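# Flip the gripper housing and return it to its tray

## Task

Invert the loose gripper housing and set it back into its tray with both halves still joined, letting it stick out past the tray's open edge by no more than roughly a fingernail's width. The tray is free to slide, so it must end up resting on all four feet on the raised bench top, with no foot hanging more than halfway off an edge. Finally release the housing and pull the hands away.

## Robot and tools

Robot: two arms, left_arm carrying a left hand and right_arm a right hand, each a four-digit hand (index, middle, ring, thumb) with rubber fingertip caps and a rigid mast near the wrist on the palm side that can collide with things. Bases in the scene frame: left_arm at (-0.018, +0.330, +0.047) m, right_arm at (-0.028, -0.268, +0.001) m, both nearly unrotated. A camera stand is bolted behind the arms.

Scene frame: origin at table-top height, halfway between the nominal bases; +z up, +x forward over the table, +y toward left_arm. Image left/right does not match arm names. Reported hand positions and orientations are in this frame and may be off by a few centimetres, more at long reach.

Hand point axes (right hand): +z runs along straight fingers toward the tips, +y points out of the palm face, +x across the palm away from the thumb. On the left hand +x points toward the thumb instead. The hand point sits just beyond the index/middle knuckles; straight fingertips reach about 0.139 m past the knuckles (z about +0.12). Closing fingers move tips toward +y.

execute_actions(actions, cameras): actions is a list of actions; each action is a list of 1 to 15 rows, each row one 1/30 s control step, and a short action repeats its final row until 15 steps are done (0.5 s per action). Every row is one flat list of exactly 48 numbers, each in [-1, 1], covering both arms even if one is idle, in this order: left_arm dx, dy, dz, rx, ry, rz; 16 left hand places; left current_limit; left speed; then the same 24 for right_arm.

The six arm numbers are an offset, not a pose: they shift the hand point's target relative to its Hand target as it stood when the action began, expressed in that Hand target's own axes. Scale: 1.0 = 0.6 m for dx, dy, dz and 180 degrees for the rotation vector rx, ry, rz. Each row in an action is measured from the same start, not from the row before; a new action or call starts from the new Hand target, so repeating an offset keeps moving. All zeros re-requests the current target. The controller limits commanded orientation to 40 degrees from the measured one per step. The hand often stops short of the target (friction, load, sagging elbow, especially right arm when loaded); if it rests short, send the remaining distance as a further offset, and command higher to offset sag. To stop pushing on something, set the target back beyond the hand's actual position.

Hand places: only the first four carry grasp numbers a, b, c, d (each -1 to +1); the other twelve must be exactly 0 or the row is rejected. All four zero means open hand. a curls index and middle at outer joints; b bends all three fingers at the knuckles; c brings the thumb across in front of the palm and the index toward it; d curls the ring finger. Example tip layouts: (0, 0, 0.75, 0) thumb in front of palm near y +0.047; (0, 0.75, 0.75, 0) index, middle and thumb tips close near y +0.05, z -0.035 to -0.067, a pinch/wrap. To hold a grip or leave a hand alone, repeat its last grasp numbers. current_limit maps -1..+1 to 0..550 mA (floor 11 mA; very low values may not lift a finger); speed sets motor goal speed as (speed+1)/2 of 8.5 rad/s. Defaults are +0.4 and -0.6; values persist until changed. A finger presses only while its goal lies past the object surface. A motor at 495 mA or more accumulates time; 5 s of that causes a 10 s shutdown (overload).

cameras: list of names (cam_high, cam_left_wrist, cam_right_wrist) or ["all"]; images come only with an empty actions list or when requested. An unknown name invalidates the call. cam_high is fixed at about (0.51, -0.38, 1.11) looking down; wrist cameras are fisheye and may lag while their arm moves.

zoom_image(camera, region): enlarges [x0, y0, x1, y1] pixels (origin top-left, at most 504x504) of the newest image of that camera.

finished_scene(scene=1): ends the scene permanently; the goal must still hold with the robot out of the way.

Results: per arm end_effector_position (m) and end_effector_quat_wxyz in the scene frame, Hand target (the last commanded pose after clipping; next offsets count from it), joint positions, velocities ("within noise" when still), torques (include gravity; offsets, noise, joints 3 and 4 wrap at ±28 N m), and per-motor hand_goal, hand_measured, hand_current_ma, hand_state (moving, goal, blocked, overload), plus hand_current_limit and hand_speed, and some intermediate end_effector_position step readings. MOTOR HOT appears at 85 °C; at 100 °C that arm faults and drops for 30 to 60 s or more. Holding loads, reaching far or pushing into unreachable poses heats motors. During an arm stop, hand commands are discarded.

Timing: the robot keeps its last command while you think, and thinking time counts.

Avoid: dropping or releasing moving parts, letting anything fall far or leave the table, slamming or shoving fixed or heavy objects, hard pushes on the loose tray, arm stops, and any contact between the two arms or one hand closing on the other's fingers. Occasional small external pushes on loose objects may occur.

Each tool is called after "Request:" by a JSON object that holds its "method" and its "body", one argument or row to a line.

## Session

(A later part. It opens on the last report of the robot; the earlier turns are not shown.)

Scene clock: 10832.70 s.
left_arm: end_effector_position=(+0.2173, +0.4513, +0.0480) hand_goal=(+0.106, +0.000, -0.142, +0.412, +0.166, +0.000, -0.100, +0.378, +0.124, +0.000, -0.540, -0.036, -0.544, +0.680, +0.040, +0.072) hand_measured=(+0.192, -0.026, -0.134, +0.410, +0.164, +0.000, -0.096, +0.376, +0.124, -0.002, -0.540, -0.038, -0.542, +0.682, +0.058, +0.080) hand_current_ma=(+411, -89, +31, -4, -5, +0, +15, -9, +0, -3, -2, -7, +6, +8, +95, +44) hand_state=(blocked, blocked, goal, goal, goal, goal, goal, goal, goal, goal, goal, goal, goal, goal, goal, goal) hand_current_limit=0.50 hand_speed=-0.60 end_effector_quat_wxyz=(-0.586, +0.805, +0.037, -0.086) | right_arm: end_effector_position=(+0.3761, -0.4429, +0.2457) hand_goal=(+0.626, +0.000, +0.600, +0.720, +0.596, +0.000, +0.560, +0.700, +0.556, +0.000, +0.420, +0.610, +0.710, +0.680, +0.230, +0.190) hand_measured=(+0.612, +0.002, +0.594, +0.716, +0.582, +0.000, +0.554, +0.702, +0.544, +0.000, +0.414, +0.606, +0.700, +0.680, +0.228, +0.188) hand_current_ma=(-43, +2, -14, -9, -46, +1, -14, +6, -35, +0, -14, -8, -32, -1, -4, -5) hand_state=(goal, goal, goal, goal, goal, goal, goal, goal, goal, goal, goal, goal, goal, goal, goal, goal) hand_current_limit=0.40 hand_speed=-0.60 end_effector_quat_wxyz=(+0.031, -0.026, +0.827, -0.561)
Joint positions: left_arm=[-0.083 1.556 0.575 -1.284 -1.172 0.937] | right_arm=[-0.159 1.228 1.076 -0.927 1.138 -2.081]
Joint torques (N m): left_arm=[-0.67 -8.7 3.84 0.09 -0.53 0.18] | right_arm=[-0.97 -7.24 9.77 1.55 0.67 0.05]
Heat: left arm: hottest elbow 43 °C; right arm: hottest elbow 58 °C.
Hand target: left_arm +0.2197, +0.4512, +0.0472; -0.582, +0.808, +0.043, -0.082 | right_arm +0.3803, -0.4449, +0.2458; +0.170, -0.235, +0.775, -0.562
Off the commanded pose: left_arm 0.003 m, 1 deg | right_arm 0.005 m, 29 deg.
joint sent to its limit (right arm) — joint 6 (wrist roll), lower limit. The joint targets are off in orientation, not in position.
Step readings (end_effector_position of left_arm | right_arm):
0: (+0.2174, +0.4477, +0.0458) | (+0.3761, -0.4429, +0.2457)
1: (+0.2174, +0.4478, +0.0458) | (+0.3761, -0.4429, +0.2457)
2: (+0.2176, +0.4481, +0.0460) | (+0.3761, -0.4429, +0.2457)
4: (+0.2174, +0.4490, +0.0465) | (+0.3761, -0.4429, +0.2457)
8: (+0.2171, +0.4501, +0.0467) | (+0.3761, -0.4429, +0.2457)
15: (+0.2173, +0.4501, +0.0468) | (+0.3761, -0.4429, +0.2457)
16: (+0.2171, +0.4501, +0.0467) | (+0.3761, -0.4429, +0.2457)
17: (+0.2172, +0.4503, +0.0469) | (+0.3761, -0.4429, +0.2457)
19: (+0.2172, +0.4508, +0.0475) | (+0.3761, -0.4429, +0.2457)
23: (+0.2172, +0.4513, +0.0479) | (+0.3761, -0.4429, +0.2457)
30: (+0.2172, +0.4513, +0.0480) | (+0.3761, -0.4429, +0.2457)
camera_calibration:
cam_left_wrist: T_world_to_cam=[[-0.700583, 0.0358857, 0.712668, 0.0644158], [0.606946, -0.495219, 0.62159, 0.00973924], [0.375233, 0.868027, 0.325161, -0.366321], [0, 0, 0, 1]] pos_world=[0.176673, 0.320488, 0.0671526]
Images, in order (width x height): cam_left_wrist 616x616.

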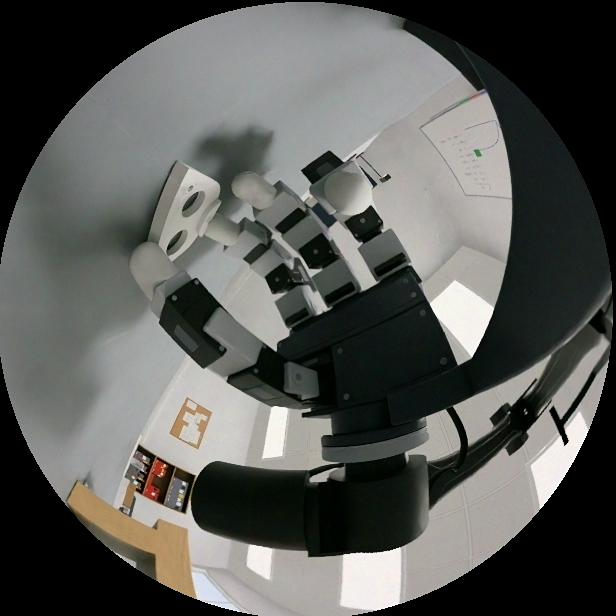

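Request:
{"method": "execute_actions", "body": {
  "actions": [
    [[0,-0.012,-0.003,0,0,0,0.38,0.38,0.76,0.7,0,0,0,0,0,0,0,0,0,0,0,0,0.6,-0.6,0,0,0,0,0,0,0,0.1,0,0.1,0,0,0,0,0,0,0,0,0,0,0,0,0.4,-0.6]]
  ],
  "cameras": ["cam_left_wrist"]
}}

Request:
{"method": "zoom_image", "body": {
  "camera": "cam_left_wrist",
  "region": [60, 100, 320, 300]
}}

Scene clock: 10837.03 s.
left_arm: end_effector_position=(+0.2189, +0.4512, +0.0513) hand_goal=(+0.080, +0.000, -0.136, +0.416, +0.130, +0.000, -0.104, +0.378, +0.094, +0.000, -0.540, -0.032, -0.544, +0.680, +0.040, +0.076) hand_measured=(+0.160, -0.002, -0.112, +0.426, +0.128, +0.000, -0.100, +0.376, +0.094, -0.002, -0.540, -0.034, -0.544, +0.682, +0.066, +0.088) hand_current_ma=(+372, -4, +95, +38, -3, +0, +16, -9, +1, -3, -2, -7, +3, +8, +142, +67) hand_state=(blocked, goal, blocked, goal, goal, goal, goal, goal, goal, goal, goal, goal, goal, goal, blocked, goal) hand_current_limit=0.60 hand_speed=-0.60 end_effector_quat_wxyz=(-0.584, +0.806, +0.042, -0.081) | right_arm: end_effector_position=(+0.3761, -0.4429, +0.2457) hand_goal=(+0.626, +0.000, +0.600, +0.720, +0.596, +0.000, +0.560, +0.700, +0.556, +0.000, +0.420, +0.610, +0.710, +0.680, +0.230, +0.190) hand_measured=(+0.612, +0.002, +0.594, +0.716, +0.582, +0.000, +0.554, +0.702, +0.544, +0.000, +0.414, +0.606, +0.700, +0.680, +0.228, +0.188) hand_current_ma=(-43, +2, -14, -9, -46, +1, -14, +6, -35, +0, -14, -8, -32, -1, -4, -5) hand_state=(goal, goal, goal, goal, goal, goal, goal, goal, goal, goal, goal, goal, goal, goal, goal, goal) hand_current_limit=0.40 hand_speed=-0.60 end_effector_quat_wxyz=(+0.031, -0.026, +0.827, -0.561)
Joint positions: left_arm=[-0.082 1.539 0.575 -1.284 -1.17 0.939] | right_arm=[-0.159 1.228 1.076 -0.927 1.138 -2.081]
Joint torques (N m): left_arm=[-0.73 -8.82 4.23 -0.98 -0.68 0.23] | right_arm=[-0.91 -7.36 9.77 1.43 0.68 0.09]
Heat: left arm: hottest elbow 43 °C; right arm: hottest elbow 58 °C.
Hand target: left_arm +0.2202, +0.4518, +0.0545; -0.582, +0.808, +0.043, -0.082 | right_arm +0.3803, -0.4449, +0.2458; +0.170, -0.235, +0.775, -0.562
Off the commanded pose: left_arm 0.004 m, 0 deg | right_arm 0.005 m, 29 deg.
joint sent to its limit (right arm) — joint 6 (wrist roll), lower limit. The joint targets are off in orientation, not in position.
Step readings (end_effector_position of left_arm | right_arm):
0: (+0.2173, +0.4513, +0.0480) | (+0.3761, -0.4429, +0.2457)
1: (+0.2172, +0.4513, +0.0480) | (+0.3761, -0.4429, +0.2457)
2: (+0.2173, +0.4514, +0.0482) | (+0.3761, -0.4429, +0.2457)
4: (+0.2177, +0.4515, +0.0491) | (+0.3761, -0.4429, +0.2457)
8: (+0.2185, +0.4513, +0.0507) | (+0.3761, -0.4429, +0.2457)
15: (+0.2189, +0.4512, +0.0513) | (+0.3761, -0.4429, +0.2457)
camera_calibration:
cam_left_wrist: T_world_to_cam=[[-0.710629, 0.0369475, 0.702597, 0.0654321], [0.598715, -0.492732, 0.631471, 0.00683619], [0.369523, 0.869397, 0.328028, -0.367422], [0, 0, 0, 1]] pos_world=[0.178176, 0.320386, 0.0702354]
Images, in order (width x height): cam_left_wrist 616x616.

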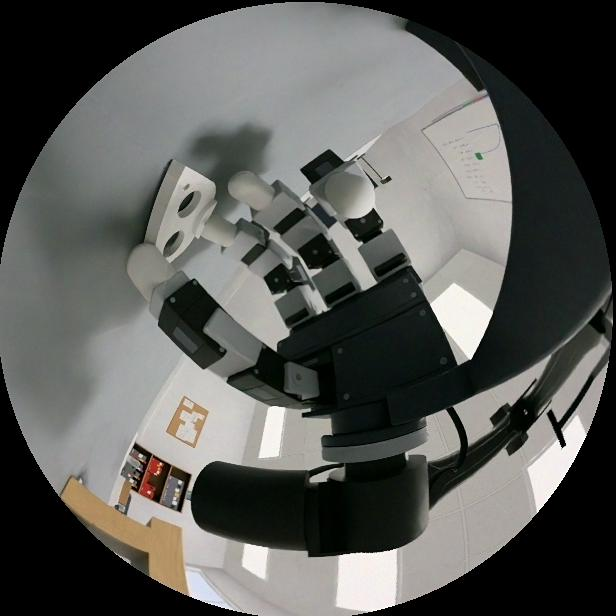

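Scaled by 1.938 from the camera's 616x616 image, which has a finer 880x880 frame.

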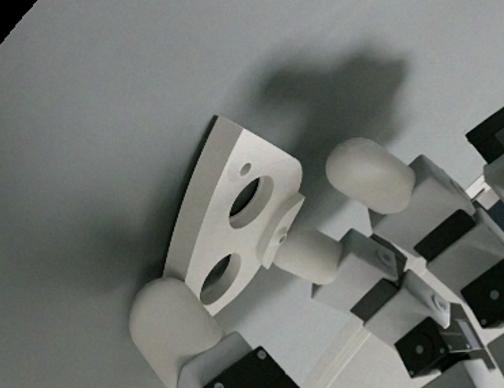

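Request:
{"method": "execute_actions", "body": {
  "actions": [
    [[0,-0.013,-0.004,0,0,0,0.38,0.39,0.76,0.7,0,0,0,0,0,0,0,0,0,0,0,0,0.6,-0.6,0,0,0,0,0,0,0,0.1,0,0.1,0,0,0,0,0,0,0,0,0,0,0,0,0.4,-0.6]],
    [[0,-0.016,-0.005,0,0,0,0.38,0.39,0.76,0.7,0,0,0,0,0,0,0,0,0,0,0,0,0.6,-0.6,0,0,0,0,0,0,0,0.1,0,0.1,0,0,0,0,0,0,0,0,0,0,0,0,0.4,-0.6]]
  ],
  "cameras": ["cam_left_wrist"]
}}

Request:
{"method": "zoom_image", "body": {
  "camera": "cam_left_wrist",
  "region": [60, 100, 320, 300]
}}

Scene clock: 10842.47 s.
left_arm: end_effector_position=(+0.2142, +0.4518, +0.0659) hand_goal=(+0.066, +0.000, -0.132, +0.418, +0.112, +0.000, -0.106, +0.378, +0.078, +0.000, -0.540, -0.030, -0.544, +0.680, +0.040, +0.078) hand_measured=(+0.150, -0.002, -0.106, +0.430, +0.112, +0.000, -0.100, +0.376, +0.078, -0.002, -0.540, -0.032, -0.544, +0.682, +0.068, +0.092) hand_current_ma=(+400, -3, +103, +42, -3, +0, +17, -9, +1, -3, -2, -7, +1, +8, +152, +72) hand_state=(blocked, goal, blocked, goal, goal, goal, goal, goal, goal, goal, goal, goal, goal, goal, blocked, goal) hand_current_limit=0.60 hand_speed=-0.60 end_effector_quat_wxyz=(-0.584, +0.806, +0.040, -0.083) | right_arm: end_effector_position=(+0.3761, -0.4429, +0.2457) hand_goal=(+0.626, +0.000, +0.600, +0.720, +0.596, +0.000, +0.560, +0.700, +0.556, +0.000, +0.420, +0.610, +0.710, +0.680, +0.230, +0.190) hand_measured=(+0.612, +0.002, +0.594, +0.716, +0.582, +0.000, +0.554, +0.702, +0.544, +0.000, +0.414, +0.606, +0.700, +0.680, +0.228, +0.188) hand_current_ma=(-43, +2, -14, -9, -46, +1, -14, +6, -35, +0, -14, -8, -32, -1, -4, -5) hand_state=(goal, goal, goal, goal, goal, goal, goal, goal, goal, goal, goal, goal, goal, goal, goal, goal) hand_current_limit=0.40 hand_speed=-0.60 end_effector_quat_wxyz=(+0.031, -0.026, +0.827, -0.561)
Joint positions: left_arm=[-0.08 1.485 0.575 -1.339 -1.17 0.945] | right_arm=[-0.159 1.228 1.076 -0.927 1.138 -2.081]
Joint torques (N m): left_arm=[-0.67 -8 6.01 -1.51 -0.74 0.19] | right_arm=[-0.91 -7.59 9.72 1.52 0.69 0.07]
Heat: left arm: hottest elbow 43 °C; right arm: hottest elbow 58 °C.
Hand target: left_arm +0.2217, +0.4522, +0.0727; -0.582, +0.808, +0.042, -0.082 | right_arm +0.3803, -0.4449, +0.2458; +0.170, -0.235, +0.775, -0.562
Off the commanded pose: left_arm 0.010 m, 0 deg | right_arm 0.005 m, 29 deg.
joint sent to its limit (right arm) — joint 6 (wrist roll), lower limit. The joint targets are off in orientation, not in position.
Step readings (end_effector_position of left_arm | right_arm):
0: (+0.2189, +0.4512, +0.0513) | (+0.3761, -0.4429, +0.2457)
1: (+0.2189, +0.4512, +0.0513) | (+0.3761, -0.4429, +0.2457)
2: (+0.2190, +0.4512, +0.0515) | (+0.3761, -0.4429, +0.2457)
4: (+0.2188, +0.4512, +0.0528) | (+0.3761, -0.4429, +0.2457)
8: (+0.2187, +0.4512, +0.0565) | (+0.3761, -0.4429, +0.2457)
15: (+0.2183, +0.4512, +0.0577) | (+0.3761, -0.4429, +0.2457)
16: (+0.2181, +0.4512, +0.0578) | (+0.3761, -0.4429, +0.2457)
17: (+0.2177, +0.4513, +0.0581) | (+0.3761, -0.4429, +0.2457)
19: (+0.2161, +0.4516, +0.0599) | (+0.3761, -0.4429, +0.2457)
23: (+0.2151, +0.4517, +0.0643) | (+0.3761, -0.4429, +0.2457)
30: (+0.2143, +0.4518, +0.0659) | (+0.3761, -0.4429, +0.2457)
camera_calibration:
cam_left_wrist: T_world_to_cam=[[-0.706864, 0.0376799, 0.706345, 0.0503937], [0.602035, -0.492189, 0.628733, -0.000154584], [0.371346, 0.869673, 0.325226, -0.371244], [0, 0, 0, 1]] pos_world=[0.173574, 0.320886, 0.0852399]
Images, in order (width x height): cam_left_wrist 616x616.

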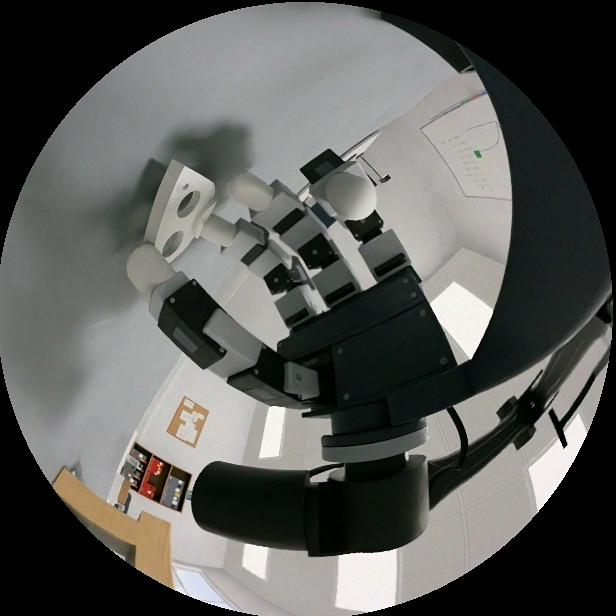

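Scaled by 1.938 from the camera's 616x616 image, which has a finer 880x880 frame.

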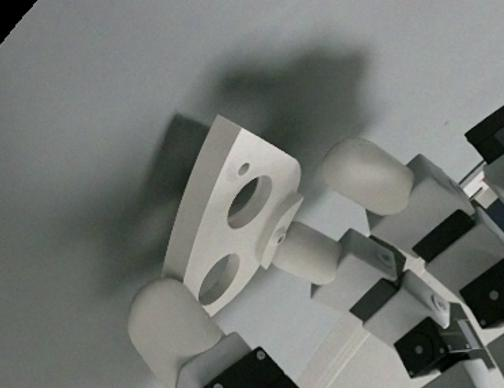

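Request:
{"method": "execute_actions", "body": {
  "actions": [
    [[-0.0028,-0.0316,-0.0103,0,0,0,0.38,0.39,0.76,0.7,0,0,0,0,0,0,0,0,0,0,0,0,0.6,-0.6,0,0,0,0,0,0,0,0.1,0,0.1,0,0,0,0,0,0,0,0,0,0,0,0,0.4,-0.6]],
    [[-0.0041,-0.0474,-0.0155,0,0,0,0.38,0.39,0.76,0.7,0,0,0,0,0,0,0,0,0,0,0,0,0.6,-0.6,0,0,0,0,0,0,0,0.1,0,0.1,0,0,0,0,0,0,0,0,0,0,0,0,0.4,-0.6]],
    [[-0.0041,-0.0474,-0.0155,0,0,0,0.38,0.39,0.76,0.7,0,0,0,0,0,0,0,0,0,0,0,0,0.6,-0.6,0,0,0,0,0,0,0,0.1,0,0.1,0,0,0,0,0,0,0,0,0,0,0,0,0.4,-0.6]]
  ],
  "cameras": ["cam_left_wrist"]
}}

Scene clock: 10875.07 s.
left_arm: end_effector_position=(+0.2103, +0.4525, +0.1421) hand_goal=(+0.066, +0.000, -0.132, +0.418, +0.112, +0.000, -0.106, +0.378, +0.078, +0.000, -0.540, -0.030, -0.544, +0.680, +0.040, +0.078) hand_measured=(+0.150, +0.000, -0.106, +0.430, +0.110, +0.000, -0.100, +0.376, +0.078, -0.002, -0.540, -0.032, -0.544, +0.682, +0.068, +0.092) hand_current_ma=(+398, -2, +103, +42, -4, +0, +17, -9, +1, -3, -2, -7, +0, +8, +153, +73) hand_state=(blocked, goal, blocked, goal, goal, goal, goal, goal, goal, goal, goal, goal, goal, goal, blocked, goal) hand_current_limit=0.60 hand_speed=-0.60 end_effector_quat_wxyz=(-0.584, +0.806, +0.035, -0.090) | right_arm: end_effector_position=(+0.3761, -0.4429, +0.2457) hand_goal=(+0.626, +0.000, +0.600, +0.720, +0.596, +0.000, +0.560, +0.700, +0.556, +0.000, +0.420, +0.610, +0.710, +0.680, +0.230, +0.190) hand_measured=(+0.612, +0.002, +0.594, +0.716, +0.582, +0.000, +0.554, +0.702, +0.544, +0.000, +0.414, +0.606, +0.700, +0.680, +0.228, +0.188) hand_current_ma=(-43, +2, -14, -9, -46, +1, -14, +6, -35, +0, -14, -8, -32, -1, -4, -5) hand_state=(goal, goal, goal, goal, goal, goal, goal, goal, goal, goal, goal, goal, goal, goal, goal, goal) hand_current_limit=0.40 hand_speed=-0.60 end_effector_quat_wxyz=(+0.031, -0.026, +0.827, -0.561)
Joint positions: left_arm=[-0.077 1.287 0.658 -1.624 -1.17 0.956] | right_arm=[-0.159 1.228 1.076 -0.927 1.138 -2.081]
Joint torques (N m): left_arm=[-1.49 -6.71 8.79 -1.24 -0.73 0.15] | right_arm=[-1.08 -7.65 9.8 1.52 0.64 0.07]
Heat: left arm: hottest elbow 44 °C; right arm: hottest elbow 58 °C.
Hand target: left_arm +0.2217, +0.4523, +0.1528; -0.582, +0.808, +0.042, -0.082 | right_arm +0.3803, -0.4449, +0.2458; +0.170, -0.235, +0.775, -0.562
Off the commanded pose: left_arm 0.016 m, 1 deg | right_arm 0.005 m, 29 deg.
joint sent to its limit (right arm) — joint 6 (wrist roll), lower limit. The joint targets are off in orientation, not in position.
Step readings (end_effector_position of left_arm | right_arm):
0: (+0.2142, +0.4518, +0.0659) | (+0.3761, -0.4429, +0.2457)
1: (+0.2141, +0.4518, +0.0661) | (+0.3761, -0.4429, +0.2457)
2: (+0.2132, +0.4519, +0.0667) | (+0.3761, -0.4429, +0.2457)
4: (+0.2107, +0.4522, +0.0705) | (+0.3761, -0.4429, +0.2457)
8: (+0.2098, +0.4524, +0.0797) | (+0.3761, -0.4429, +0.2457)
15: (+0.2112, +0.4523, +0.0843) | (+0.3761, -0.4429, +0.2457)
16: (+0.2110, +0.4523, +0.0845) | (+0.3761, -0.4429, +0.2457)
17: (+0.2101, +0.4524, +0.0856) | (+0.3761, -0.4429, +0.2457)
19: (+0.2082, +0.4526, +0.0912) | (+0.3761, -0.4429, +0.2457)
23: (+0.2102, +0.4526, +0.1058) | (+0.3761, -0.4429, +0.2457)
30: (+0.2113, +0.4525, +0.1133) | (+0.3761, -0.4429, +0.2457)
31: (+0.2108, +0.4525, +0.1134) | (+0.3761, -0.4429, +0.2457)
32: (+0.2100, +0.4526, +0.1145) | (+0.3761, -0.4429, +0.2457)
34: (+0.2080, +0.4527, +0.1198) | (+0.3761, -0.4429, +0.2457)
38: (+0.2100, +0.4525, +0.1341) | (+0.3761, -0.4429, +0.2457)
45: (+0.2111, +0.4524, +0.1418) | (+0.3761, -0.4429, +0.2457)
camera_calibration:
cam_left_wrist: T_world_to_cam=[[-0.69601, 0.0388822, 0.716979, -0.0105394], [0.611573, -0.491103, 0.620319, -0.0466179], [0.37623, 0.870233, 0.318033, -0.395491], [0, 0, 0, 1]] pos_world=[0.16997, 0.321685, 0.162254]
Images, in order (width x height): cam_left_wrist 616x616.

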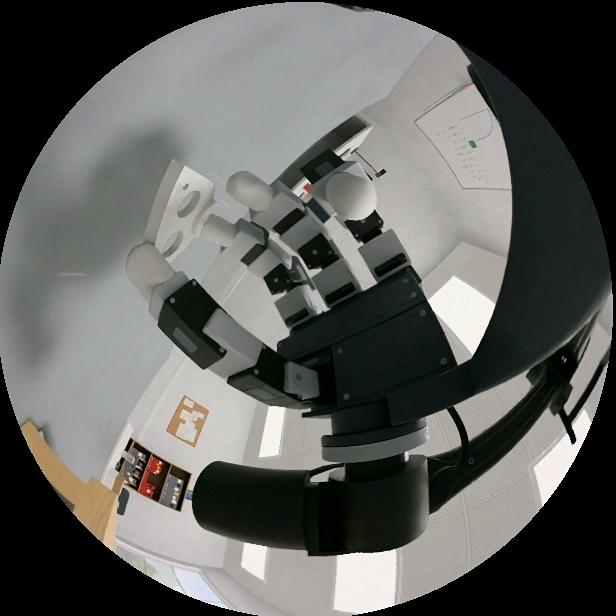

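Request:
{"method": "execute_actions", "body": {
  "actions": [
    [[0.0148,-0.0215,-0.043,0.0015,0.0168,0.0055,0.38,0.39,0.76,0.7,0,0,0,0,0,0,0,0,0,0,0,0,0.6,-0.6,0,0,0,0,0,0,0,0.1,0,0.1,0,0,0,0,0,0,0,0,0,0,0,0,0.4,-0.6]],
    [[0.0167,-0.0218,-0.042,0.0015,0.0168,0.0055,0.38,0.39,0.76,0.7,0,0,0,0,0,0,0,0,0,0,0,0,0.6,-0.6,0,0,0,0,0,0,0,0.1,0,0.1,0,0,0,0,0,0,0,0,0,0,0,0,0.4,-0.6]],
    [[0.0183,-0.0225,-0.0408,0.0015,0.0168,0.0055,0.38,0.39,0.76,0.7,0,0,0,0,0,0,0,0,0,0,0,0,0.6,-0.6,0,0,0,0,0,0,0,0.1,0,0.1,0,0,0,0,0,0,0,0,0,0,0,0,0.4,-0.6]],
    [[0.0202,-0.023,-0.0398,0.0015,0.0168,0.0055,0.38,0.39,0.76,0.7,0,0,0,0,0,0,0,0,0,0,0,0,0.6,-0.6,0,0,0,0,0,0,0,0.1,0,0.1,0,0,0,0,0,0,0,0,0,0,0,0,0.4,-0.6]],
    [[0.0218,-0.0235,-0.0387,0.0015,0.0168,0.0055,0.38,0.39,0.76,0.7,0,0,0,0,0,0,0,0,0,0,0,0,0.6,-0.6,0,0,0,0,0,0,0,0.1,0,0.1,0,0,0,0,0,0,0,0,0,0,0,0,0.4,-0.6]]
  ],
  "cameras": ["cam_left_wrist"]
}}

Scene clock: 10942.60 s.
left_arm: end_effector_position=(+0.2807, +0.3662, +0.2319) hand_goal=(+0.066, +0.000, -0.132, +0.418, +0.112, +0.000, -0.106, +0.378, +0.078, +0.000, -0.540, -0.030, -0.544, +0.680, +0.040, +0.078) hand_measured=(+0.150, +0.000, -0.106, +0.430, +0.110, +0.000, -0.102, +0.376, +0.078, -0.002, -0.540, -0.032, -0.544, +0.682, +0.070, +0.092) hand_current_ma=(+392, -2, +106, +42, -5, +0, +16, -9, +0, -3, -1, -7, -1, +8, +156, +73) hand_state=(blocked, goal, blocked, goal, goal, goal, goal, goal, goal, goal, goal, goal, goal, goal, blocked, goal) hand_current_limit=0.60 hand_speed=-0.60 end_effector_quat_wxyz=(-0.560, +0.822, -0.103, +0.019) | right_arm: end_effector_position=(+0.3761, -0.4429, +0.2457) hand_goal=(+0.626, +0.000, +0.600, +0.720, +0.596, +0.000, +0.560, +0.700, +0.556, +0.000, +0.420, +0.610, +0.710, +0.680, +0.230, +0.190) hand_measured=(+0.612, +0.002, +0.594, +0.716, +0.582, +0.000, +0.554, +0.702, +0.544, +0.000, +0.414, +0.606, +0.700, +0.680, +0.228, +0.188) hand_current_ma=(-43, +2, -14, -9, -46, +1, -14, +6, -35, +0, -14, -8, -32, -1, -4, -5) hand_state=(goal, goal, goal, goal, goal, goal, goal, goal, goal, goal, goal, goal, goal, goal, goal, goal) hand_current_limit=0.40 hand_speed=-0.60 end_effector_quat_wxyz=(+0.031, -0.026, +0.827, -0.561)
Joint positions: left_arm=[-0.333 1.178 0.892 -1.67 -1.158 1.244] | right_arm=[-0.159 1.228 1.076 -0.927 1.138 -2.081]
Joint torques (N m): left_arm=[-0.79 -7.3 11.08 -0.8 -0.96 0.22] | right_arm=[-0.5 -7.47 9.74 1.58 0.68 0.06]
Heat: left arm: hottest elbow 49 °C; right arm: hottest elbow 58 °C.
Hand target: left_arm +0.2902, +0.3600, +0.2499; -0.588, +0.806, -0.070, +0.000 | right_arm +0.3803, -0.4449, +0.2458; +0.170, -0.235, +0.775, -0.562
Off the commanded pose: left_arm 0.021 m, 6 deg | right_arm 0.005 m, 29 deg.
joint sent to its limit (left arm) — joint 4 (wrist pitch), lower limit. The joint targets are off in orientation, not in position.
joint sent to its limit (right arm) — joint 6 (wrist roll), lower limit. The joint targets are off in orientation, not in position.
Step readings (end_effector_position of left_arm | right_arm):
0: (+0.2103, +0.4525, +0.1421) | (+0.3761, -0.4429, +0.2457)
1: (+0.2103, +0.4525, +0.1423) | (+0.3761, -0.4429, +0.2457)
2: (+0.2103, +0.4520, +0.1429) | (+0.3761, -0.4429, +0.2457)
4: (+0.2118, +0.4493, +0.1460) | (+0.3761, -0.4429, +0.2457)
8: (+0.2212, +0.4415, +0.1547) | (+0.3761, -0.4429, +0.2457)
15: (+0.2249, +0.4381, +0.1598) | (+0.3761, -0.4429, +0.2457)
16: (+0.2248, +0.4380, +0.1598) | (+0.3761, -0.4429, +0.2457)
17: (+0.2252, +0.4369, +0.1602) | (+0.3761, -0.4429, +0.2457)
19: (+0.2272, +0.4332, +0.1627) | (+0.3761, -0.4429, +0.2457)
23: (+0.2362, +0.4246, +0.1727) | (+0.3761, -0.4429, +0.2457)
30: (+0.2395, +0.4207, +0.1782) | (+0.3761, -0.4429, +0.2457)
31: (+0.2393, +0.4206, +0.1782) | (+0.3761, -0.4429, +0.2457)
32: (+0.2395, +0.4194, +0.1784) | (+0.3761, -0.4429, +0.2457)
34: (+0.2415, +0.4157, +0.1808) | (+0.3761, -0.4429, +0.2457)
38: (+0.2503, +0.4066, +0.1906) | (+0.3761, -0.4429, +0.2457)
45: (+0.2534, +0.4029, +0.1963) | (+0.3761, -0.4429, +0.2457)
46: (+0.2532, +0.4028, +0.1962) | (+0.3761, -0.4429, +0.2457)
47: (+0.2535, +0.4018, +0.1966) | (+0.3761, -0.4429, +0.2457)
49: (+0.2556, +0.3979, +0.1991) | (+0.3761, -0.4429, +0.2457)
53: (+0.2643, +0.3884, +0.2087) | (+0.3761, -0.4429, +0.2457)
60: (+0.2673, +0.3847, +0.2142) | (+0.3761, -0.4429, +0.2457)
61: (+0.2673, +0.3845, +0.2143) | (+0.3761, -0.4429, +0.2457)
62: (+0.2675, +0.3834, +0.2147) | (+0.3761, -0.4429, +0.2457)
64: (+0.2697, +0.3798, +0.2176) | (+0.3761, -0.4429, +0.2457)
68: (+0.2785, +0.3698, +0.2274) | (+0.3761, -0.4429, +0.2457)
75: (+0.2812, +0.3661, +0.2320) | (+0.3761, -0.4429, +0.2457)
camera_calibration:
cam_left_wrist: T_world_to_cam=[[-0.644875, 0.32721, 0.690702, -0.136415], [0.403509, -0.621743, 0.671279, -0.0933714], [0.649089, 0.711596, 0.268914, -0.382481], [0, 0, 0, 1]] pos_world=[0.19797, 0.258755, 0.259755]
Images, in order (width x height): cam_left_wrist 616x616.

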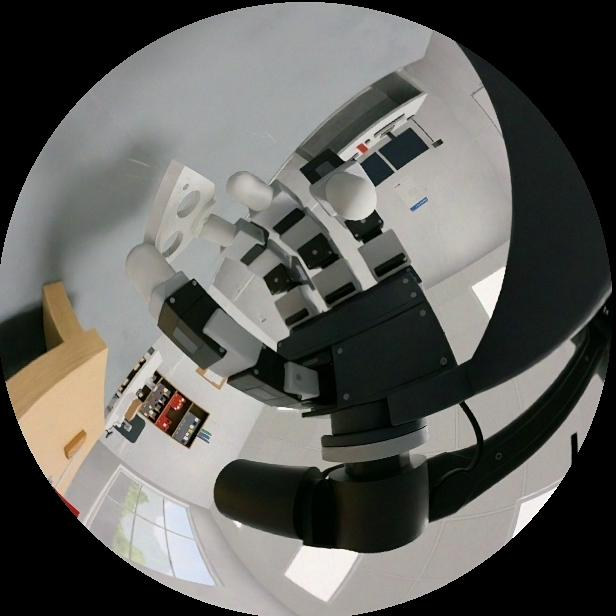

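Request:
{"method": "execute_actions", "body": {
  "actions": [
    [[0.0267,0.0035,-0.0397,0.0015,0.0171,0.0278,0.38,0.39,0.76,0.7,0,0,0,0,0,0,0,0,0,0,0,0,0.6,-0.6,0,0,0,0,0,0,0,0.1,0,0.1,0,0,0,0,0,0,0,0,0,0,0,0,0.4,-0.6]],
    [[0.0292,0.0008,-0.0382,0.0027,0.017,0.0278,0.38,0.39,0.76,0.7,0,0,0,0,0,0,0,0,0,0,0,0,0.6,-0.6,0,0,0,0,0,0,0,0.1,0,0.1,0,0,0,0,0,0,0,0,0,0,0,0,0.4,-0.6]],
    [[0.031,-0.0022,-0.0365,0.0039,0.0167,0.0278,0.38,0.39,0.76,0.7,0,0,0,0,0,0,0,0,0,0,0,0,0.6,-0.6,0,0,0,0,0,0,0,0.1,0,0.1,0,0,0,0,0,0,0,0,0,0,0,0,0.4,-0.6]],
    [[0.0325,-0.0053,-0.0348,0.005,0.0164,0.0278,0.38,0.39,0.76,0.7,0,0,0,0,0,0,0,0,0,0,0,0,0.6,-0.6,0,0,0,0,0,0,0,0.1,0,0.1,0,0,0,0,0,0,0,0,0,0,0,0,0.4,-0.6]]
  ],
  "cameras": ["cam_left_wrist","cam_high"]
}}

Scene clock: 10959.97 s.
left_arm: end_effector_position=(+0.3338, +0.2680, +0.2534) hand_goal=(+0.066, +0.000, -0.132, +0.418, +0.112, +0.000, -0.106, +0.378, +0.078, +0.000, -0.540, -0.030, -0.544, +0.680, +0.040, +0.078) hand_measured=(+0.148, +0.000, -0.106, +0.430, +0.110, +0.000, -0.102, +0.376, +0.078, -0.002, -0.540, -0.032, -0.544, +0.682, +0.070, +0.092) hand_current_ma=(+391, +0, +107, +42, -5, +0, +15, -9, +0, -3, -1, -7, -1, +8, +157, +74) hand_state=(blocked, goal, blocked, goal, goal, goal, goal, goal, goal, goal, goal, goal, goal, goal, blocked, goal) hand_current_limit=0.60 hand_speed=-0.60 end_effector_quat_wxyz=(-0.562, +0.771, -0.300, +0.010) | right_arm: end_effector_position=(+0.3761, -0.4429, +0.2457) hand_goal=(+0.626, +0.000, +0.600, +0.720, +0.596, +0.000, +0.560, +0.700, +0.556, +0.000, +0.420, +0.610, +0.710, +0.680, +0.230, +0.190) hand_measured=(+0.612, +0.002, +0.594, +0.716, +0.582, +0.000, +0.554, +0.702, +0.544, +0.000, +0.414, +0.606, +0.700, +0.680, +0.228, +0.188) hand_current_ma=(-43, +2, -14, -9, -46, +1, -14, +6, -35, +0, -14, -8, -32, -1, -4, -5) hand_state=(goal, goal, goal, goal, goal, goal, goal, goal, goal, goal, goal, goal, goal, goal, goal, goal) hand_current_limit=0.40 hand_speed=-0.60 end_effector_quat_wxyz=(+0.031, -0.026, +0.827, -0.561)
Joint positions: left_arm=[-0.546 1.379 1.131 -1.674 -1.168 1.544] | right_arm=[-0.159 1.228 1.076 -0.927 1.138 -2.081]
Joint torques (N m): left_arm=[-1.38 -8.94 11.69 -0.7 -0.95 0.32] | right_arm=[-0.91 -7.53 9.77 1.52 0.67 0.08]
Heat: left arm: hottest elbow 51 °C; right arm: hottest elbow 58 °C.
Hand target: left_arm +0.3451, +0.2601, +0.2662; -0.585, +0.765, -0.270, -0.015 | right_arm +0.3803, -0.4449, +0.2458; +0.170, -0.235, +0.775, -0.562
Off the commanded pose: left_arm 0.019 m, 5 deg | right_arm 0.005 m, 29 deg.
joint sent to its limit (left arm) — joint 4 (wrist pitch), lower limit. The joint targets are off in orientation, not in position.
joint sent to its limit (right arm) — joint 6 (wrist roll), lower limit. The joint targets are off in orientation, not in position.
Step readings (end_effector_position of left_arm | right_arm):
0: (+0.2806, +0.3662, +0.2319) | (+0.3761, -0.4429, +0.2457)
1: (+0.2807, +0.3659, +0.2320) | (+0.3761, -0.4429, +0.2457)
2: (+0.2809, +0.3644, +0.2324) | (+0.3761, -0.4429, +0.2457)
4: (+0.2830, +0.3593, +0.2349) | (+0.3761, -0.4429, +0.2457)
8: (+0.2915, +0.3460, +0.2412) | (+0.3761, -0.4429, +0.2457)
15: (+0.2937, +0.3416, +0.2417) | (+0.3761, -0.4429, +0.2457)
16: (+0.2936, +0.3414, +0.2416) | (+0.3761, -0.4429, +0.2457)
17: (+0.2938, +0.3400, +0.2417) | (+0.3761, -0.4429, +0.2457)
19: (+0.2969, +0.3350, +0.2428) | (+0.3761, -0.4429, +0.2457)
23: (+0.3058, +0.3212, +0.2449) | (+0.3761, -0.4429, +0.2457)
30: (+0.3068, +0.3169, +0.2447) | (+0.3761, -0.4429, +0.2457)
31: (+0.3068, +0.3169, +0.2448) | (+0.3761, -0.4429, +0.2457)
32: (+0.3071, +0.3156, +0.2451) | (+0.3761, -0.4429, +0.2457)
34: (+0.3107, +0.3105, +0.2470) | (+0.3761, -0.4429, +0.2457)
38: (+0.3200, +0.2966, +0.2499) | (+0.3761, -0.4429, +0.2457)
45: (+0.3207, +0.2922, +0.2492) | (+0.3761, -0.4429, +0.2457)
46: (+0.3207, +0.2922, +0.2493) | (+0.3761, -0.4429, +0.2457)
47: (+0.3210, +0.2910, +0.2496) | (+0.3761, -0.4429, +0.2457)
49: (+0.3248, +0.2862, +0.2516) | (+0.3761, -0.4429, +0.2457)
53: (+0.3342, +0.2721, +0.2547) | (+0.3761, -0.4429, +0.2457)
60: (+0.3345, +0.2677, +0.2534) | (+0.3761, -0.4429, +0.2457)
camera_calibration:
cam_left_wrist: T_world_to_cam=[[-0.337295, 0.435162, 0.834785, -0.253032], [0.314841, -0.783544, 0.535662, -0.0829064], [0.88719, 0.443501, 0.127279, -0.324618], [0, 0, 0, 1]] pos_world=[0.228754, 0.189118, 0.296955]
Images, in order (width x height): cam_high 672x504, cam_left_wrist 616x616.

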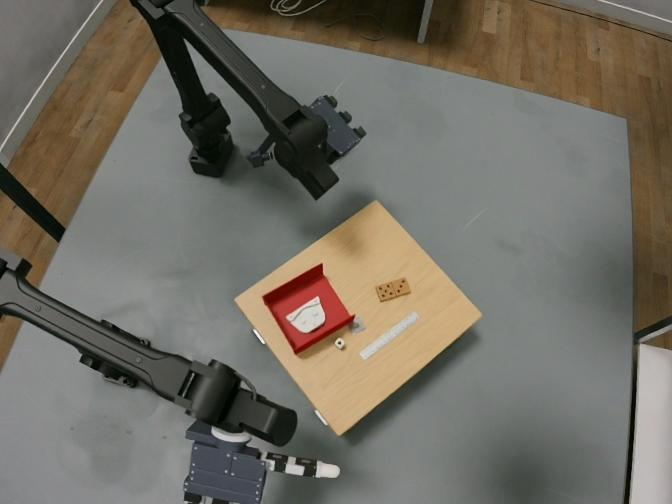

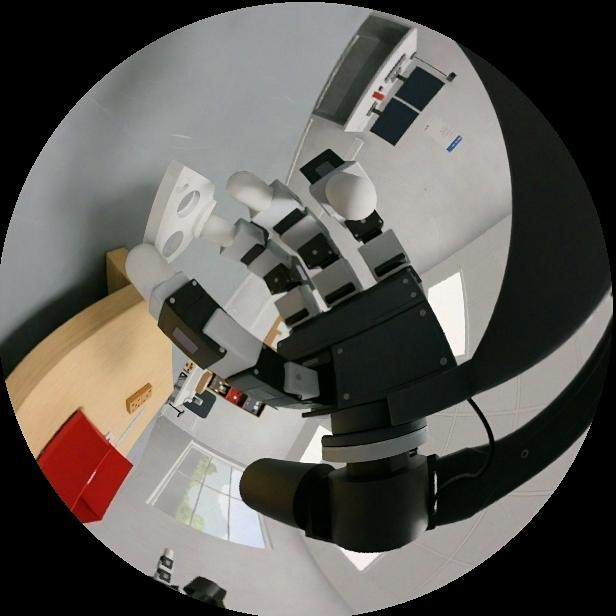

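Request:
{"method": "execute_actions", "body": {
  "actions": [
    [[0.0338,0.0088,-0.034,0.0076,0.0197,0.0384,0.38,0.39,0.76,0.7,0,0,0,0,0,0,0,0,0,0,0,0,0.6,-0.6,0,0,0,0,0,0,0,0.1,0,0.1,0,0,0,0,0,0,0,0,0,0,0,0,0.4,-0.6]],
    [[0.0365,0.0035,-0.032,0.0095,0.0189,0.0384,0.38,0.39,0.76,0.7,0,0,0,0,0,0,0,0,0,0,0,0,0.6,-0.6,0,0,0,0,0,0,0,0.1,0,0.1,0,0,0,0,0,0,0,0,0,0,0,0,0.4,-0.6]],
    [[0.0385,-0.0018,-0.03,0.0113,0.0179,0.0384,0.38,0.39,0.76,0.7,0,0,0,0,0,0,0,0,0,0,0,0,0.6,-0.6,0,0,0,0,0,0,0,0.1,0,0.1,0,0,0,0,0,0,0,0,0,0,0,0,0.4,-0.6]],
    [[0,0,0,0,0,0,0.38,0.39,0.76,0.7,0,0,0,0,0,0,0,0,0,0,0,0,0.6,-0.6,0,0,0,0,0,0,0,0.1,0,0.1,0,0,0,0,0,0,0,0,0,0,0,0,0.4,-0.6]]
  ],
  "cameras": ["cam_left_wrist","cam_high"]
}}

Request:
{"method": "zoom_image", "body": {
  "camera": "cam_left_wrist",
  "region": [20, 120, 320, 400]
}}

Scene clock: 10972.87 s.
left_arm: end_effector_position=(+0.3622, +0.1860, +0.2406) hand_goal=(+0.066, +0.000, -0.132, +0.418, +0.112, +0.000, -0.106, +0.378, +0.078, +0.000, -0.540, -0.030, -0.544, +0.680, +0.040, +0.078) hand_measured=(+0.066, +0.000, -0.128, +0.422, +0.110, +0.000, -0.102, +0.376, +0.078, -0.002, -0.540, -0.032, -0.542, +0.682, +0.042, +0.080) hand_current_ma=(+2, +2, +16, +11, -5, +0, +15, -9, +0, -3, -1, -7, +10, +8, +7, +9) hand_state=(goal, goal, goal, goal, goal, goal, goal, goal, goal, goal, goal, goal, goal, goal, goal, goal) hand_current_limit=0.60 hand_speed=-0.60 end_effector_quat_wxyz=(-0.576, +0.673, -0.463, -0.039) | right_arm: end_effector_position=(+0.3761, -0.4429, +0.2457) hand_goal=(+0.626, +0.000, +0.600, +0.720, +0.596, +0.000, +0.560, +0.700, +0.556, +0.000, +0.420, +0.610, +0.710, +0.680, +0.230, +0.190) hand_measured=(+0.612, +0.002, +0.594, +0.716, +0.582, +0.000, +0.554, +0.702, +0.544, +0.000, +0.414, +0.606, +0.700, +0.680, +0.228, +0.188) hand_current_ma=(-43, +2, -14, -9, -46, +1, -14, +6, -35, +0, -14, -8, -32, -1, -4, -5) hand_state=(goal, goal, goal, goal, goal, goal, goal, goal, goal, goal, goal, goal, goal, goal, goal, goal) hand_current_limit=0.40 hand_speed=-0.60 end_effector_quat_wxyz=(+0.031, -0.026, +0.827, -0.561)
Joint positions: left_arm=[-0.697 1.607 1.314 -1.675 -1.2 1.818] | right_arm=[-0.159 1.228 1.076 -0.927 1.138 -2.081]
Joint torques (N m): left_arm=[-0.91 -11.75 11.14 -0.73 -0.88 0.4] | right_arm=[-1.03 -7.59 9.81 1.48 0.65 0.08]
Heat: left arm: hottest elbow 52 °C; right arm: hottest elbow 58 °C.
Hand target: left_arm +0.3723, +0.1779, +0.2511; -0.580, +0.675, -0.454, -0.040 | right_arm +0.3803, -0.4449, +0.2458; +0.170, -0.235, +0.775, -0.562
Off the commanded pose: left_arm 0.017 m, 1 deg | right_arm 0.005 m, 29 deg.
joint sent to its limit (left arm) — joint 4 (wrist pitch), lower limit. The joint targets still meet the commanded pose.
joint sent to its limit (right arm) — joint 6 (wrist roll), lower limit. The joint targets are off in orientation, not in position.
Step readings (end_effector_position of left_arm | right_arm):
0: (+0.3337, +0.2681, +0.2534) | (+0.3761, -0.4429, +0.2457)
1: (+0.3339, +0.2679, +0.2536) | (+0.3761, -0.4429, +0.2457)
2: (+0.3341, +0.2666, +0.2538) | (+0.3761, -0.4429, +0.2457)
4: (+0.3375, +0.2614, +0.2546) | (+0.3761, -0.4429, +0.2457)
8: (+0.3443, +0.2456, +0.2520) | (+0.3761, -0.4429, +0.2457)
15: (+0.3434, +0.2403, +0.2472) | (+0.3761, -0.4429, +0.2457)
16: (+0.3436, +0.2402, +0.2477) | (+0.3761, -0.4429, +0.2457)
17: (+0.3439, +0.2391, +0.2481) | (+0.3761, -0.4429, +0.2457)
19: (+0.3475, +0.2342, +0.2498) | (+0.3761, -0.4429, +0.2457)
23: (+0.3543, +0.2188, +0.2486) | (+0.3761, -0.4429, +0.2457)
30: (+0.3529, +0.2133, +0.2437) | (+0.3761, -0.4429, +0.2457)
31: (+0.3530, +0.2133, +0.2441) | (+0.3761, -0.4429, +0.2457)
32: (+0.3534, +0.2123, +0.2446) | (+0.3761, -0.4429, +0.2457)
34: (+0.3574, +0.2073, +0.2466) | (+0.3761, -0.4429, +0.2457)
38: (+0.3639, +0.1917, +0.2452) | (+0.3761, -0.4429, +0.2457)
45: (+0.3623, +0.1859, +0.2394) | (+0.3761, -0.4429, +0.2457)
46: (+0.3622, +0.1861, +0.2395) | (+0.3761, -0.4429, +0.2457)
47: (+0.3623, +0.1860, +0.2398) | (+0.3761, -0.4429, +0.2457)
49: (+0.3623, +0.1860, +0.2401) | (+0.3761, -0.4429, +0.2457)
53: (+0.3623, +0.1859, +0.2405) | (+0.3761, -0.4429, +0.2457)
60: (+0.3622, +0.1860, +0.2406) | (+0.3761, -0.4429, +0.2457)
camera_calibration:
cam_left_wrist: T_world_to_cam=[[-0.0118257, 0.332576, 0.943002, -0.321854], [0.202071, -0.922816, 0.327991, -0.0324382], [0.979299, 0.194432, -0.056291, -0.254746], [0, 0, 0, 1]] pos_world=[0.252221, 0.126637, 0.299808]
Images, in order (width x height): cam_high 672x504, cam_left_wrist 616x616.

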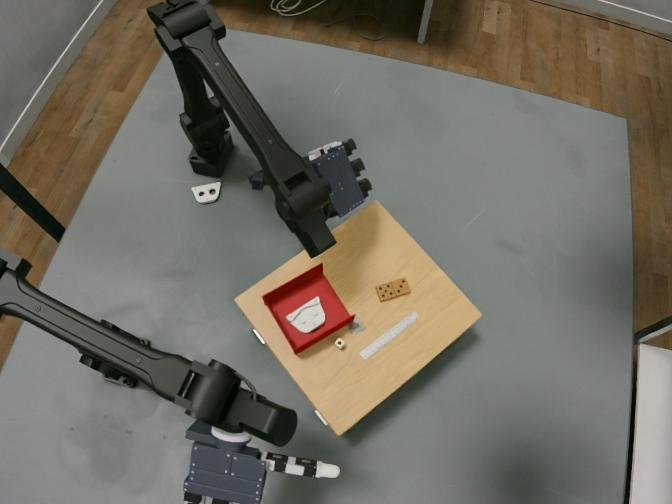

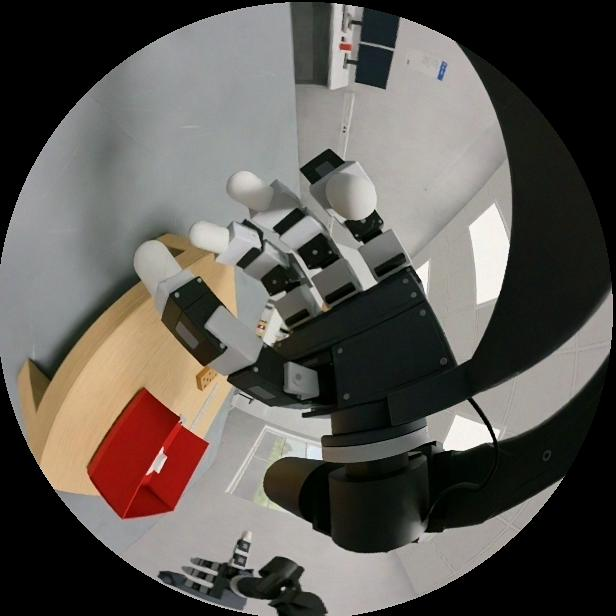

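Scaled by 1.680 from the camera's 616x616 image, which has a finer 880x880 frame.

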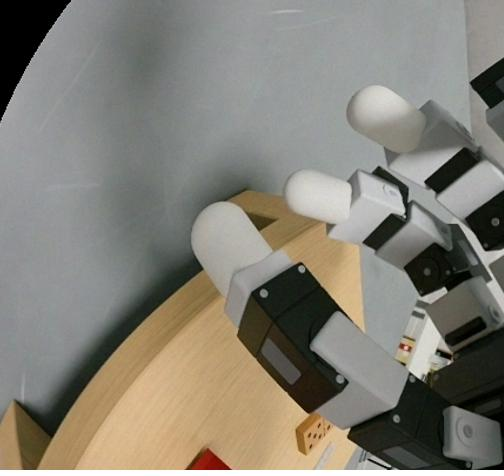

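Request:
{"method": "zoom_image", "body": {
  "camera": "cam_high",
  "region": [160, 140, 260, 220]
}}

Scaled by 5.040 from the camera's 672x504 image, which has a finer 960x720 frame.

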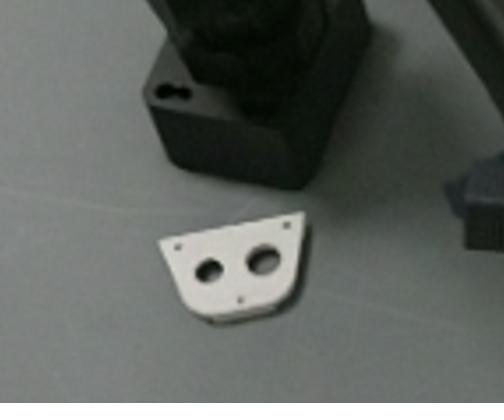

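Request:
{"method": "execute_actions", "body": {
  "actions": [
    [[-0.1175,0.024,0.0835,-0.039,-0.05,-0.115,0,0.1,0,0.1,0,0,0,0,0,0,0,0,0,0,0,0,0.4,-0.6,0,0,0,0,0,0,0,0.1,0,0.1,0,0,0,0,0,0,0,0,0,0,0,0,0.4,-0.6]],
    [[-0.095,-0.0008,0.1612,-0.0341,-0.0888,-0.1198,0,0.1,0,0.1,0,0,0,0,0,0,0,0,0,0,0,0,0.4,-0.6,0,0,0,0,0,0,0,0.1,0,0.1,0,0,0,0,0,0,0,0,0,0,0,0,0.4,-0.6]],
    [[0.0307,-0.0328,0.2005,-0.0055,-0.0632,-0.0206,0,0.1,0,0.1,0,0,0,0,0,0,0,0,0,0,0,0,0.4,-0.6,0,0,0,0,0,0,0,0.1,0,0.1,0,0,0,0,0,0,0,0,0,0,0,0,0.4,-0.6]]
  ],
  "cameras": ["cam_high","cam_right_wrist"]
}}

Scene clock: 11064.73 s.
left_arm: end_effector_position=(+0.3284, +0.4875, +0.2078) hand_goal=(+0.626, +0.000, +0.600, +0.720, +0.596, +0.000, +0.560, +0.700, +0.556, +0.000, +0.420, +0.610, +0.710, +0.680, +0.230, +0.190) hand_measured=(+0.610, +0.000, +0.594, +0.716, +0.582, +0.000, +0.552, +0.696, +0.544, +0.000, +0.414, +0.608, +0.690, +0.682, +0.228, +0.188) hand_current_ma=(-62, +2, -24, -10, -52, +2, -26, -11, -49, +0, -20, -9, -76, +8, -6, -8) hand_state=(goal, goal, goal, goal, goal, goal, goal, goal, goal, goal, goal, goal, goal, goal, goal, goal) hand_current_limit=0.40 hand_speed=-0.60 end_effector_quat_wxyz=(-0.547, +0.829, +0.035, -0.112) | right_arm: end_effector_position=(+0.3761, -0.4429, +0.2457) hand_goal=(+0.626, +0.000, +0.600, +0.720, +0.596, +0.000, +0.560, +0.700, +0.556, +0.000, +0.420, +0.610, +0.710, +0.680, +0.230, +0.190) hand_measured=(+0.612, +0.002, +0.594, +0.716, +0.582, +0.000, +0.554, +0.702, +0.544, +0.000, +0.414, +0.606, +0.700, +0.680, +0.228, +0.188) hand_current_ma=(-43, +2, -14, -9, -46, +1, -14, +6, -35, +0, -14, -8, -32, -1, -4, -5) hand_state=(goal, goal, goal, goal, goal, goal, goal, goal, goal, goal, goal, goal, goal, goal, goal, goal) hand_current_limit=0.40 hand_speed=-0.60 end_effector_quat_wxyz=(+0.031, -0.026, +0.827, -0.561)
Joint positions: left_arm=[0.075 1.443 1.073 -1.569 -1.156 1.332] | right_arm=[-0.159 1.228 1.076 -0.927 1.138 -2.081]
Joint torques (N m): left_arm=[-1.49 -10.34 10.89 -0.13 -1.1 0.07] | right_arm=[-0.91 -7.77 9.84 1.58 0.65 0.06]
Heat: left arm: hottest elbow 56 °C; right arm: hottest elbow 58 °C.
Hand target: left_arm +0.3455, +0.4874, +0.2201; -0.547, +0.831, +0.038, -0.095 | right_arm +0.3803, -0.4449, +0.2458; +0.170, -0.235, +0.775, -0.562
Off the commanded pose: left_arm 0.021 m, 2 deg | right_arm 0.005 m, 29 deg.
joint sent to its limit (right arm) — joint 6 (wrist roll), lower limit. The joint targets are off in orientation, not in position.
Step readings (end_effector_position of left_arm | right_arm):
0: (+0.3622, +0.1860, +0.2406) | (+0.3761, -0.4429, +0.2457)
1: (+0.3622, +0.1862, +0.2406) | (+0.3761, -0.4429, +0.2457)
2: (+0.3614, +0.1874, +0.2399) | (+0.3761, -0.4429, +0.2457)
4: (+0.3560, +0.1989, +0.2379) | (+0.3761, -0.4429, +0.2457)
8: (+0.3434, +0.2432, +0.2471) | (+0.3761, -0.4429, +0.2457)
15: (+0.3442, +0.2647, +0.2700) | (+0.3761, -0.4429, +0.2457)
16: (+0.3442, +0.2650, +0.2690) | (+0.3761, -0.4429, +0.2457)
17: (+0.3432, +0.2680, +0.2657) | (+0.3761, -0.4429, +0.2457)
19: (+0.3347, +0.2860, +0.2545) | (+0.3761, -0.4429, +0.2457)
23: (+0.3156, +0.3469, +0.2412) | (+0.3761, -0.4429, +0.2457)
30: (+0.3173, +0.3726, +0.2459) | (+0.3761, -0.4429, +0.2457)
31: (+0.3178, +0.3733, +0.2459) | (+0.3761, -0.4429, +0.2457)
32: (+0.3182, +0.3770, +0.2457) | (+0.3761, -0.4429, +0.2457)
34: (+0.3190, +0.3997, +0.2428) | (+0.3761, -0.4429, +0.2457)
38: (+0.3136, +0.4623, +0.2239) | (+0.3761, -0.4429, +0.2457)
45: (+0.3211, +0.4873, +0.2029) | (+0.3761, -0.4429, +0.2457)
camera_calibration:
cam_right_wrist: T_world_to_cam=[[0.76407, 0.343005, -0.546392, 0.0233496], [0.29441, 0.56822, 0.768407, -0.111265], [0.574038, -0.74798, 0.333176, -0.507215], [0, 0, 0, 1]] pos_world=[0.306077, -0.324173, 0.267246]
Images, in order (width x height): cam_high 672x504, cam_right_wrist 616x616.

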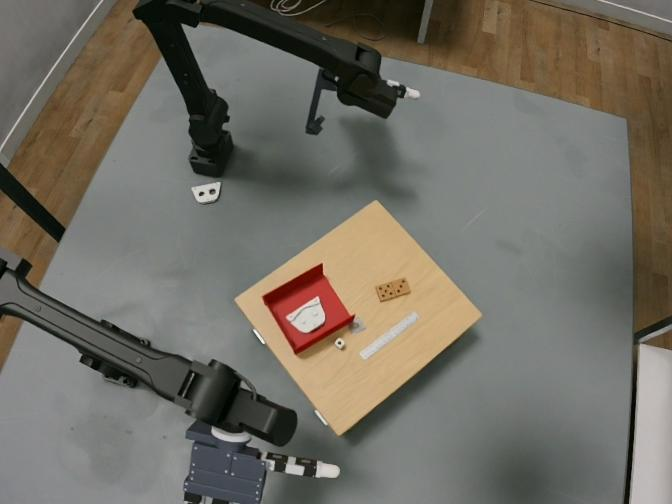

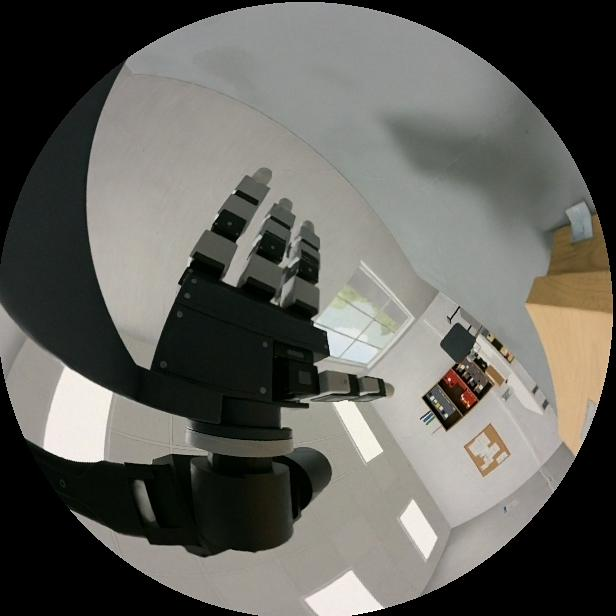

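Request:
{"method": "execute_actions", "body": {
  "actions": [
    [[0,0,0,0,0,0,0,0.1,0,0.1,0,0,0,0,0,0,0,0,0,0,0,0,0.4,-0.6,-0.0517,-0.0065,-0.1258,0,0.023,0.0075,0,0.1,0,0.1,0,0,0,0,0,0,0,0,0,0,0,0,0.4,-0.6]],
    [[0,0,0,0,0,0,0,0.1,0,0.1,0,0,0,0,0,0,0,0,0,0,0,0,0.4,-0.6,-0.0425,-0.0053,-0.1292,0,0.023,0.0075,0,0.1,0,0.1,0,0,0,0,0,0,0,0,0,0,0,0,0.4,-0.6]],
    [[0,0,0,0,0,0,0,0.1,0,0.1,0,0,0,0,0,0,0,0,0,0,0,0,0.4,-0.6,-0.023,0.0317,-0.1243,0,-0.066,-0.0215,0,0.1,0,0.1,0,0,0,0,0,0,0,0,0,0,0,0,0.4,-0.6]],
    [[0,0,0,0,0,0,0,0.1,0,0.1,0,0,0,0,0,0,0,0,0,0,0,0,0.4,-0.6,-0.0502,0.0292,-0.1168,0,-0.066,-0.0215,0,0.1,0,0.1,0,0,0,0,0,0,0,0,0,0,0,0,0.4,-0.6]]
  ],
  "cameras": ["cam_high","cam_right_wrist"]
}}

Scene clock: 11101.40 s.
left_arm: end_effector_position=(+0.3292, +0.4874, +0.2075) hand_goal=(+0.626, +0.000, +0.600, +0.720, +0.596, +0.000, +0.560, +0.700, +0.556, +0.000, +0.420, +0.610, +0.710, +0.680, +0.230, +0.190) hand_measured=(+0.610, +0.000, +0.594, +0.716, +0.582, +0.000, +0.552, +0.696, +0.544, +0.000, +0.414, +0.608, +0.690, +0.682, +0.228, +0.188) hand_current_ma=(-62, +2, -24, -10, -52, +2, -26, -11, -49, +0, -20, -9, -76, +8, -6, -8) hand_state=(goal, goal, goal, goal, goal, goal, goal, goal, goal, goal, goal, goal, goal, goal, goal, goal) hand_current_limit=0.40 hand_speed=-0.60 end_effector_quat_wxyz=(-0.547, +0.829, +0.033, -0.112) | right_arm: end_effector_position=(+0.3102, -0.1466, +0.2968) hand_goal=(+0.626, +0.000, +0.600, +0.720, +0.596, +0.000, +0.560, +0.700, +0.556, +0.000, +0.420, +0.610, +0.710, +0.680, +0.230, +0.190) hand_measured=(+0.612, +0.002, +0.594, +0.716, +0.582, +0.000, +0.554, +0.702, +0.544, +0.000, +0.414, +0.606, +0.700, +0.680, +0.228, +0.188) hand_current_ma=(-43, +2, -14, -9, -46, +1, -14, +6, -35, +0, -14, -8, -32, -1, -6, -5) hand_state=(goal, goal, goal, goal, goal, goal, goal, goal, goal, goal, goal, goal, goal, goal, goal, goal) hand_current_limit=0.40 hand_speed=-0.60 end_effector_quat_wxyz=(+0.236, -0.351, +0.731, -0.535)
Joint positions: left_arm=[0.075 1.443 1.073 -1.563 -1.156 1.339] | right_arm=[0.696 1.03 1.056 -1.211 1.224 -2.011]
Joint torques (N m): left_arm=[-1.14 -9.99 10.95 -0.03 -1.06 0.15] | right_arm=[-0.73 -5.25 11.78 0.38 0.85 0.25]
Heat: left arm: hottest elbow 58 °C; right arm: hottest elbow 58 °C.
Hand target: left_arm +0.3455, +0.4874, +0.2201; -0.547, +0.831, +0.038, -0.095 | right_arm +0.3138, -0.1421, +0.3100; +0.248, -0.342, +0.734, -0.532
Off the commanded pose: left_arm 0.021 m, 2 deg | right_arm 0.014 m, 2 deg.
Step readings (end_effector_position of left_arm | right_arm):
0: (+0.3284, +0.4874, +0.2078) | (+0.3761, -0.4429, +0.2457)
1: (+0.3284, +0.4874, +0.2078) | (+0.3763, -0.4425, +0.2457)
2: (+0.3284, +0.4874, +0.2078) | (+0.3764, -0.4407, +0.2462)
4: (+0.3287, +0.4874, +0.2077) | (+0.3758, -0.4265, +0.2476)
8: (+0.3291, +0.4874, +0.2076) | (+0.3751, -0.3835, +0.2576)
15: (+0.3291, +0.4874, +0.2076) | (+0.3699, -0.3690, +0.2713)
16: (+0.3291, +0.4874, +0.2076) | (+0.3694, -0.3686, +0.2712)
17: (+0.3291, +0.4874, +0.2076) | (+0.3680, -0.3670, +0.2715)
19: (+0.3291, +0.4874, +0.2076) | (+0.3650, -0.3515, +0.2738)
23: (+0.3291, +0.4874, +0.2076) | (+0.3599, -0.3073, +0.2828)
30: (+0.3292, +0.4874, +0.2075) | (+0.3479, -0.2968, +0.2854)
31: (+0.3292, +0.4874, +0.2075) | (+0.3473, -0.2963, +0.2851)
32: (+0.3292, +0.4874, +0.2075) | (+0.3472, -0.2935, +0.2858)
34: (+0.3292, +0.4874, +0.2075) | (+0.3467, -0.2747, +0.2878)
38: (+0.3292, +0.4874, +0.2075) | (+0.3401, -0.2295, +0.2959)
45: (+0.3292, +0.4874, +0.2075) | (+0.3315, -0.2209, +0.2971)
46: (+0.3292, +0.4874, +0.2075) | (+0.3312, -0.2205, +0.2970)
47: (+0.3292, +0.4874, +0.2075) | (+0.3307, -0.2174, +0.2971)
49: (+0.3292, +0.4874, +0.2075) | (+0.3273, -0.1989, +0.2971)
53: (+0.3292, +0.4874, +0.2075) | (+0.3154, -0.1551, +0.2969)
60: (+0.3292, +0.4874, +0.2075) | (+0.3105, -0.1462, +0.2969)
camera_calibration:
cam_right_wrist: T_world_to_cam=[[0.296755, 0.741025, -0.602344, 0.219975], [-0.207298, 0.665704, 0.716844, -0.114268], [0.932182, -0.0878626, 0.351164, -0.284377], [0, 0, 0, 1]] pos_world=[0.176125, -0.111925, 0.314276]
Images, in order (width x height): cam_high 672x504, cam_right_wrist 616x616.

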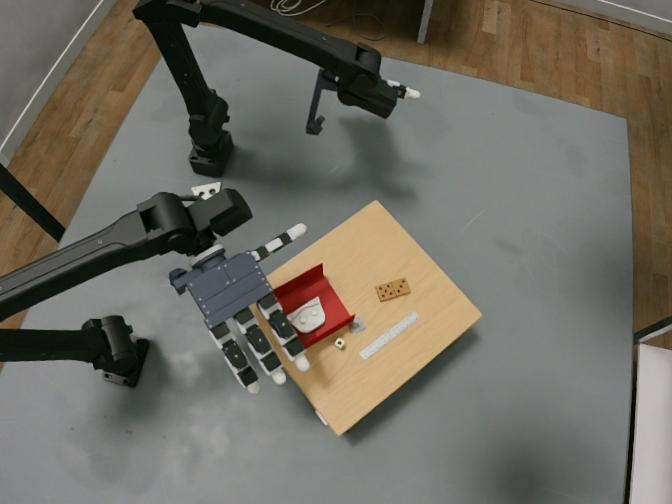

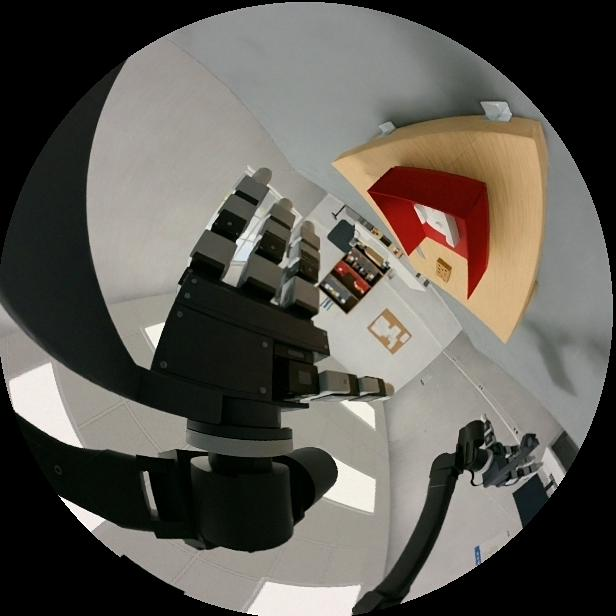

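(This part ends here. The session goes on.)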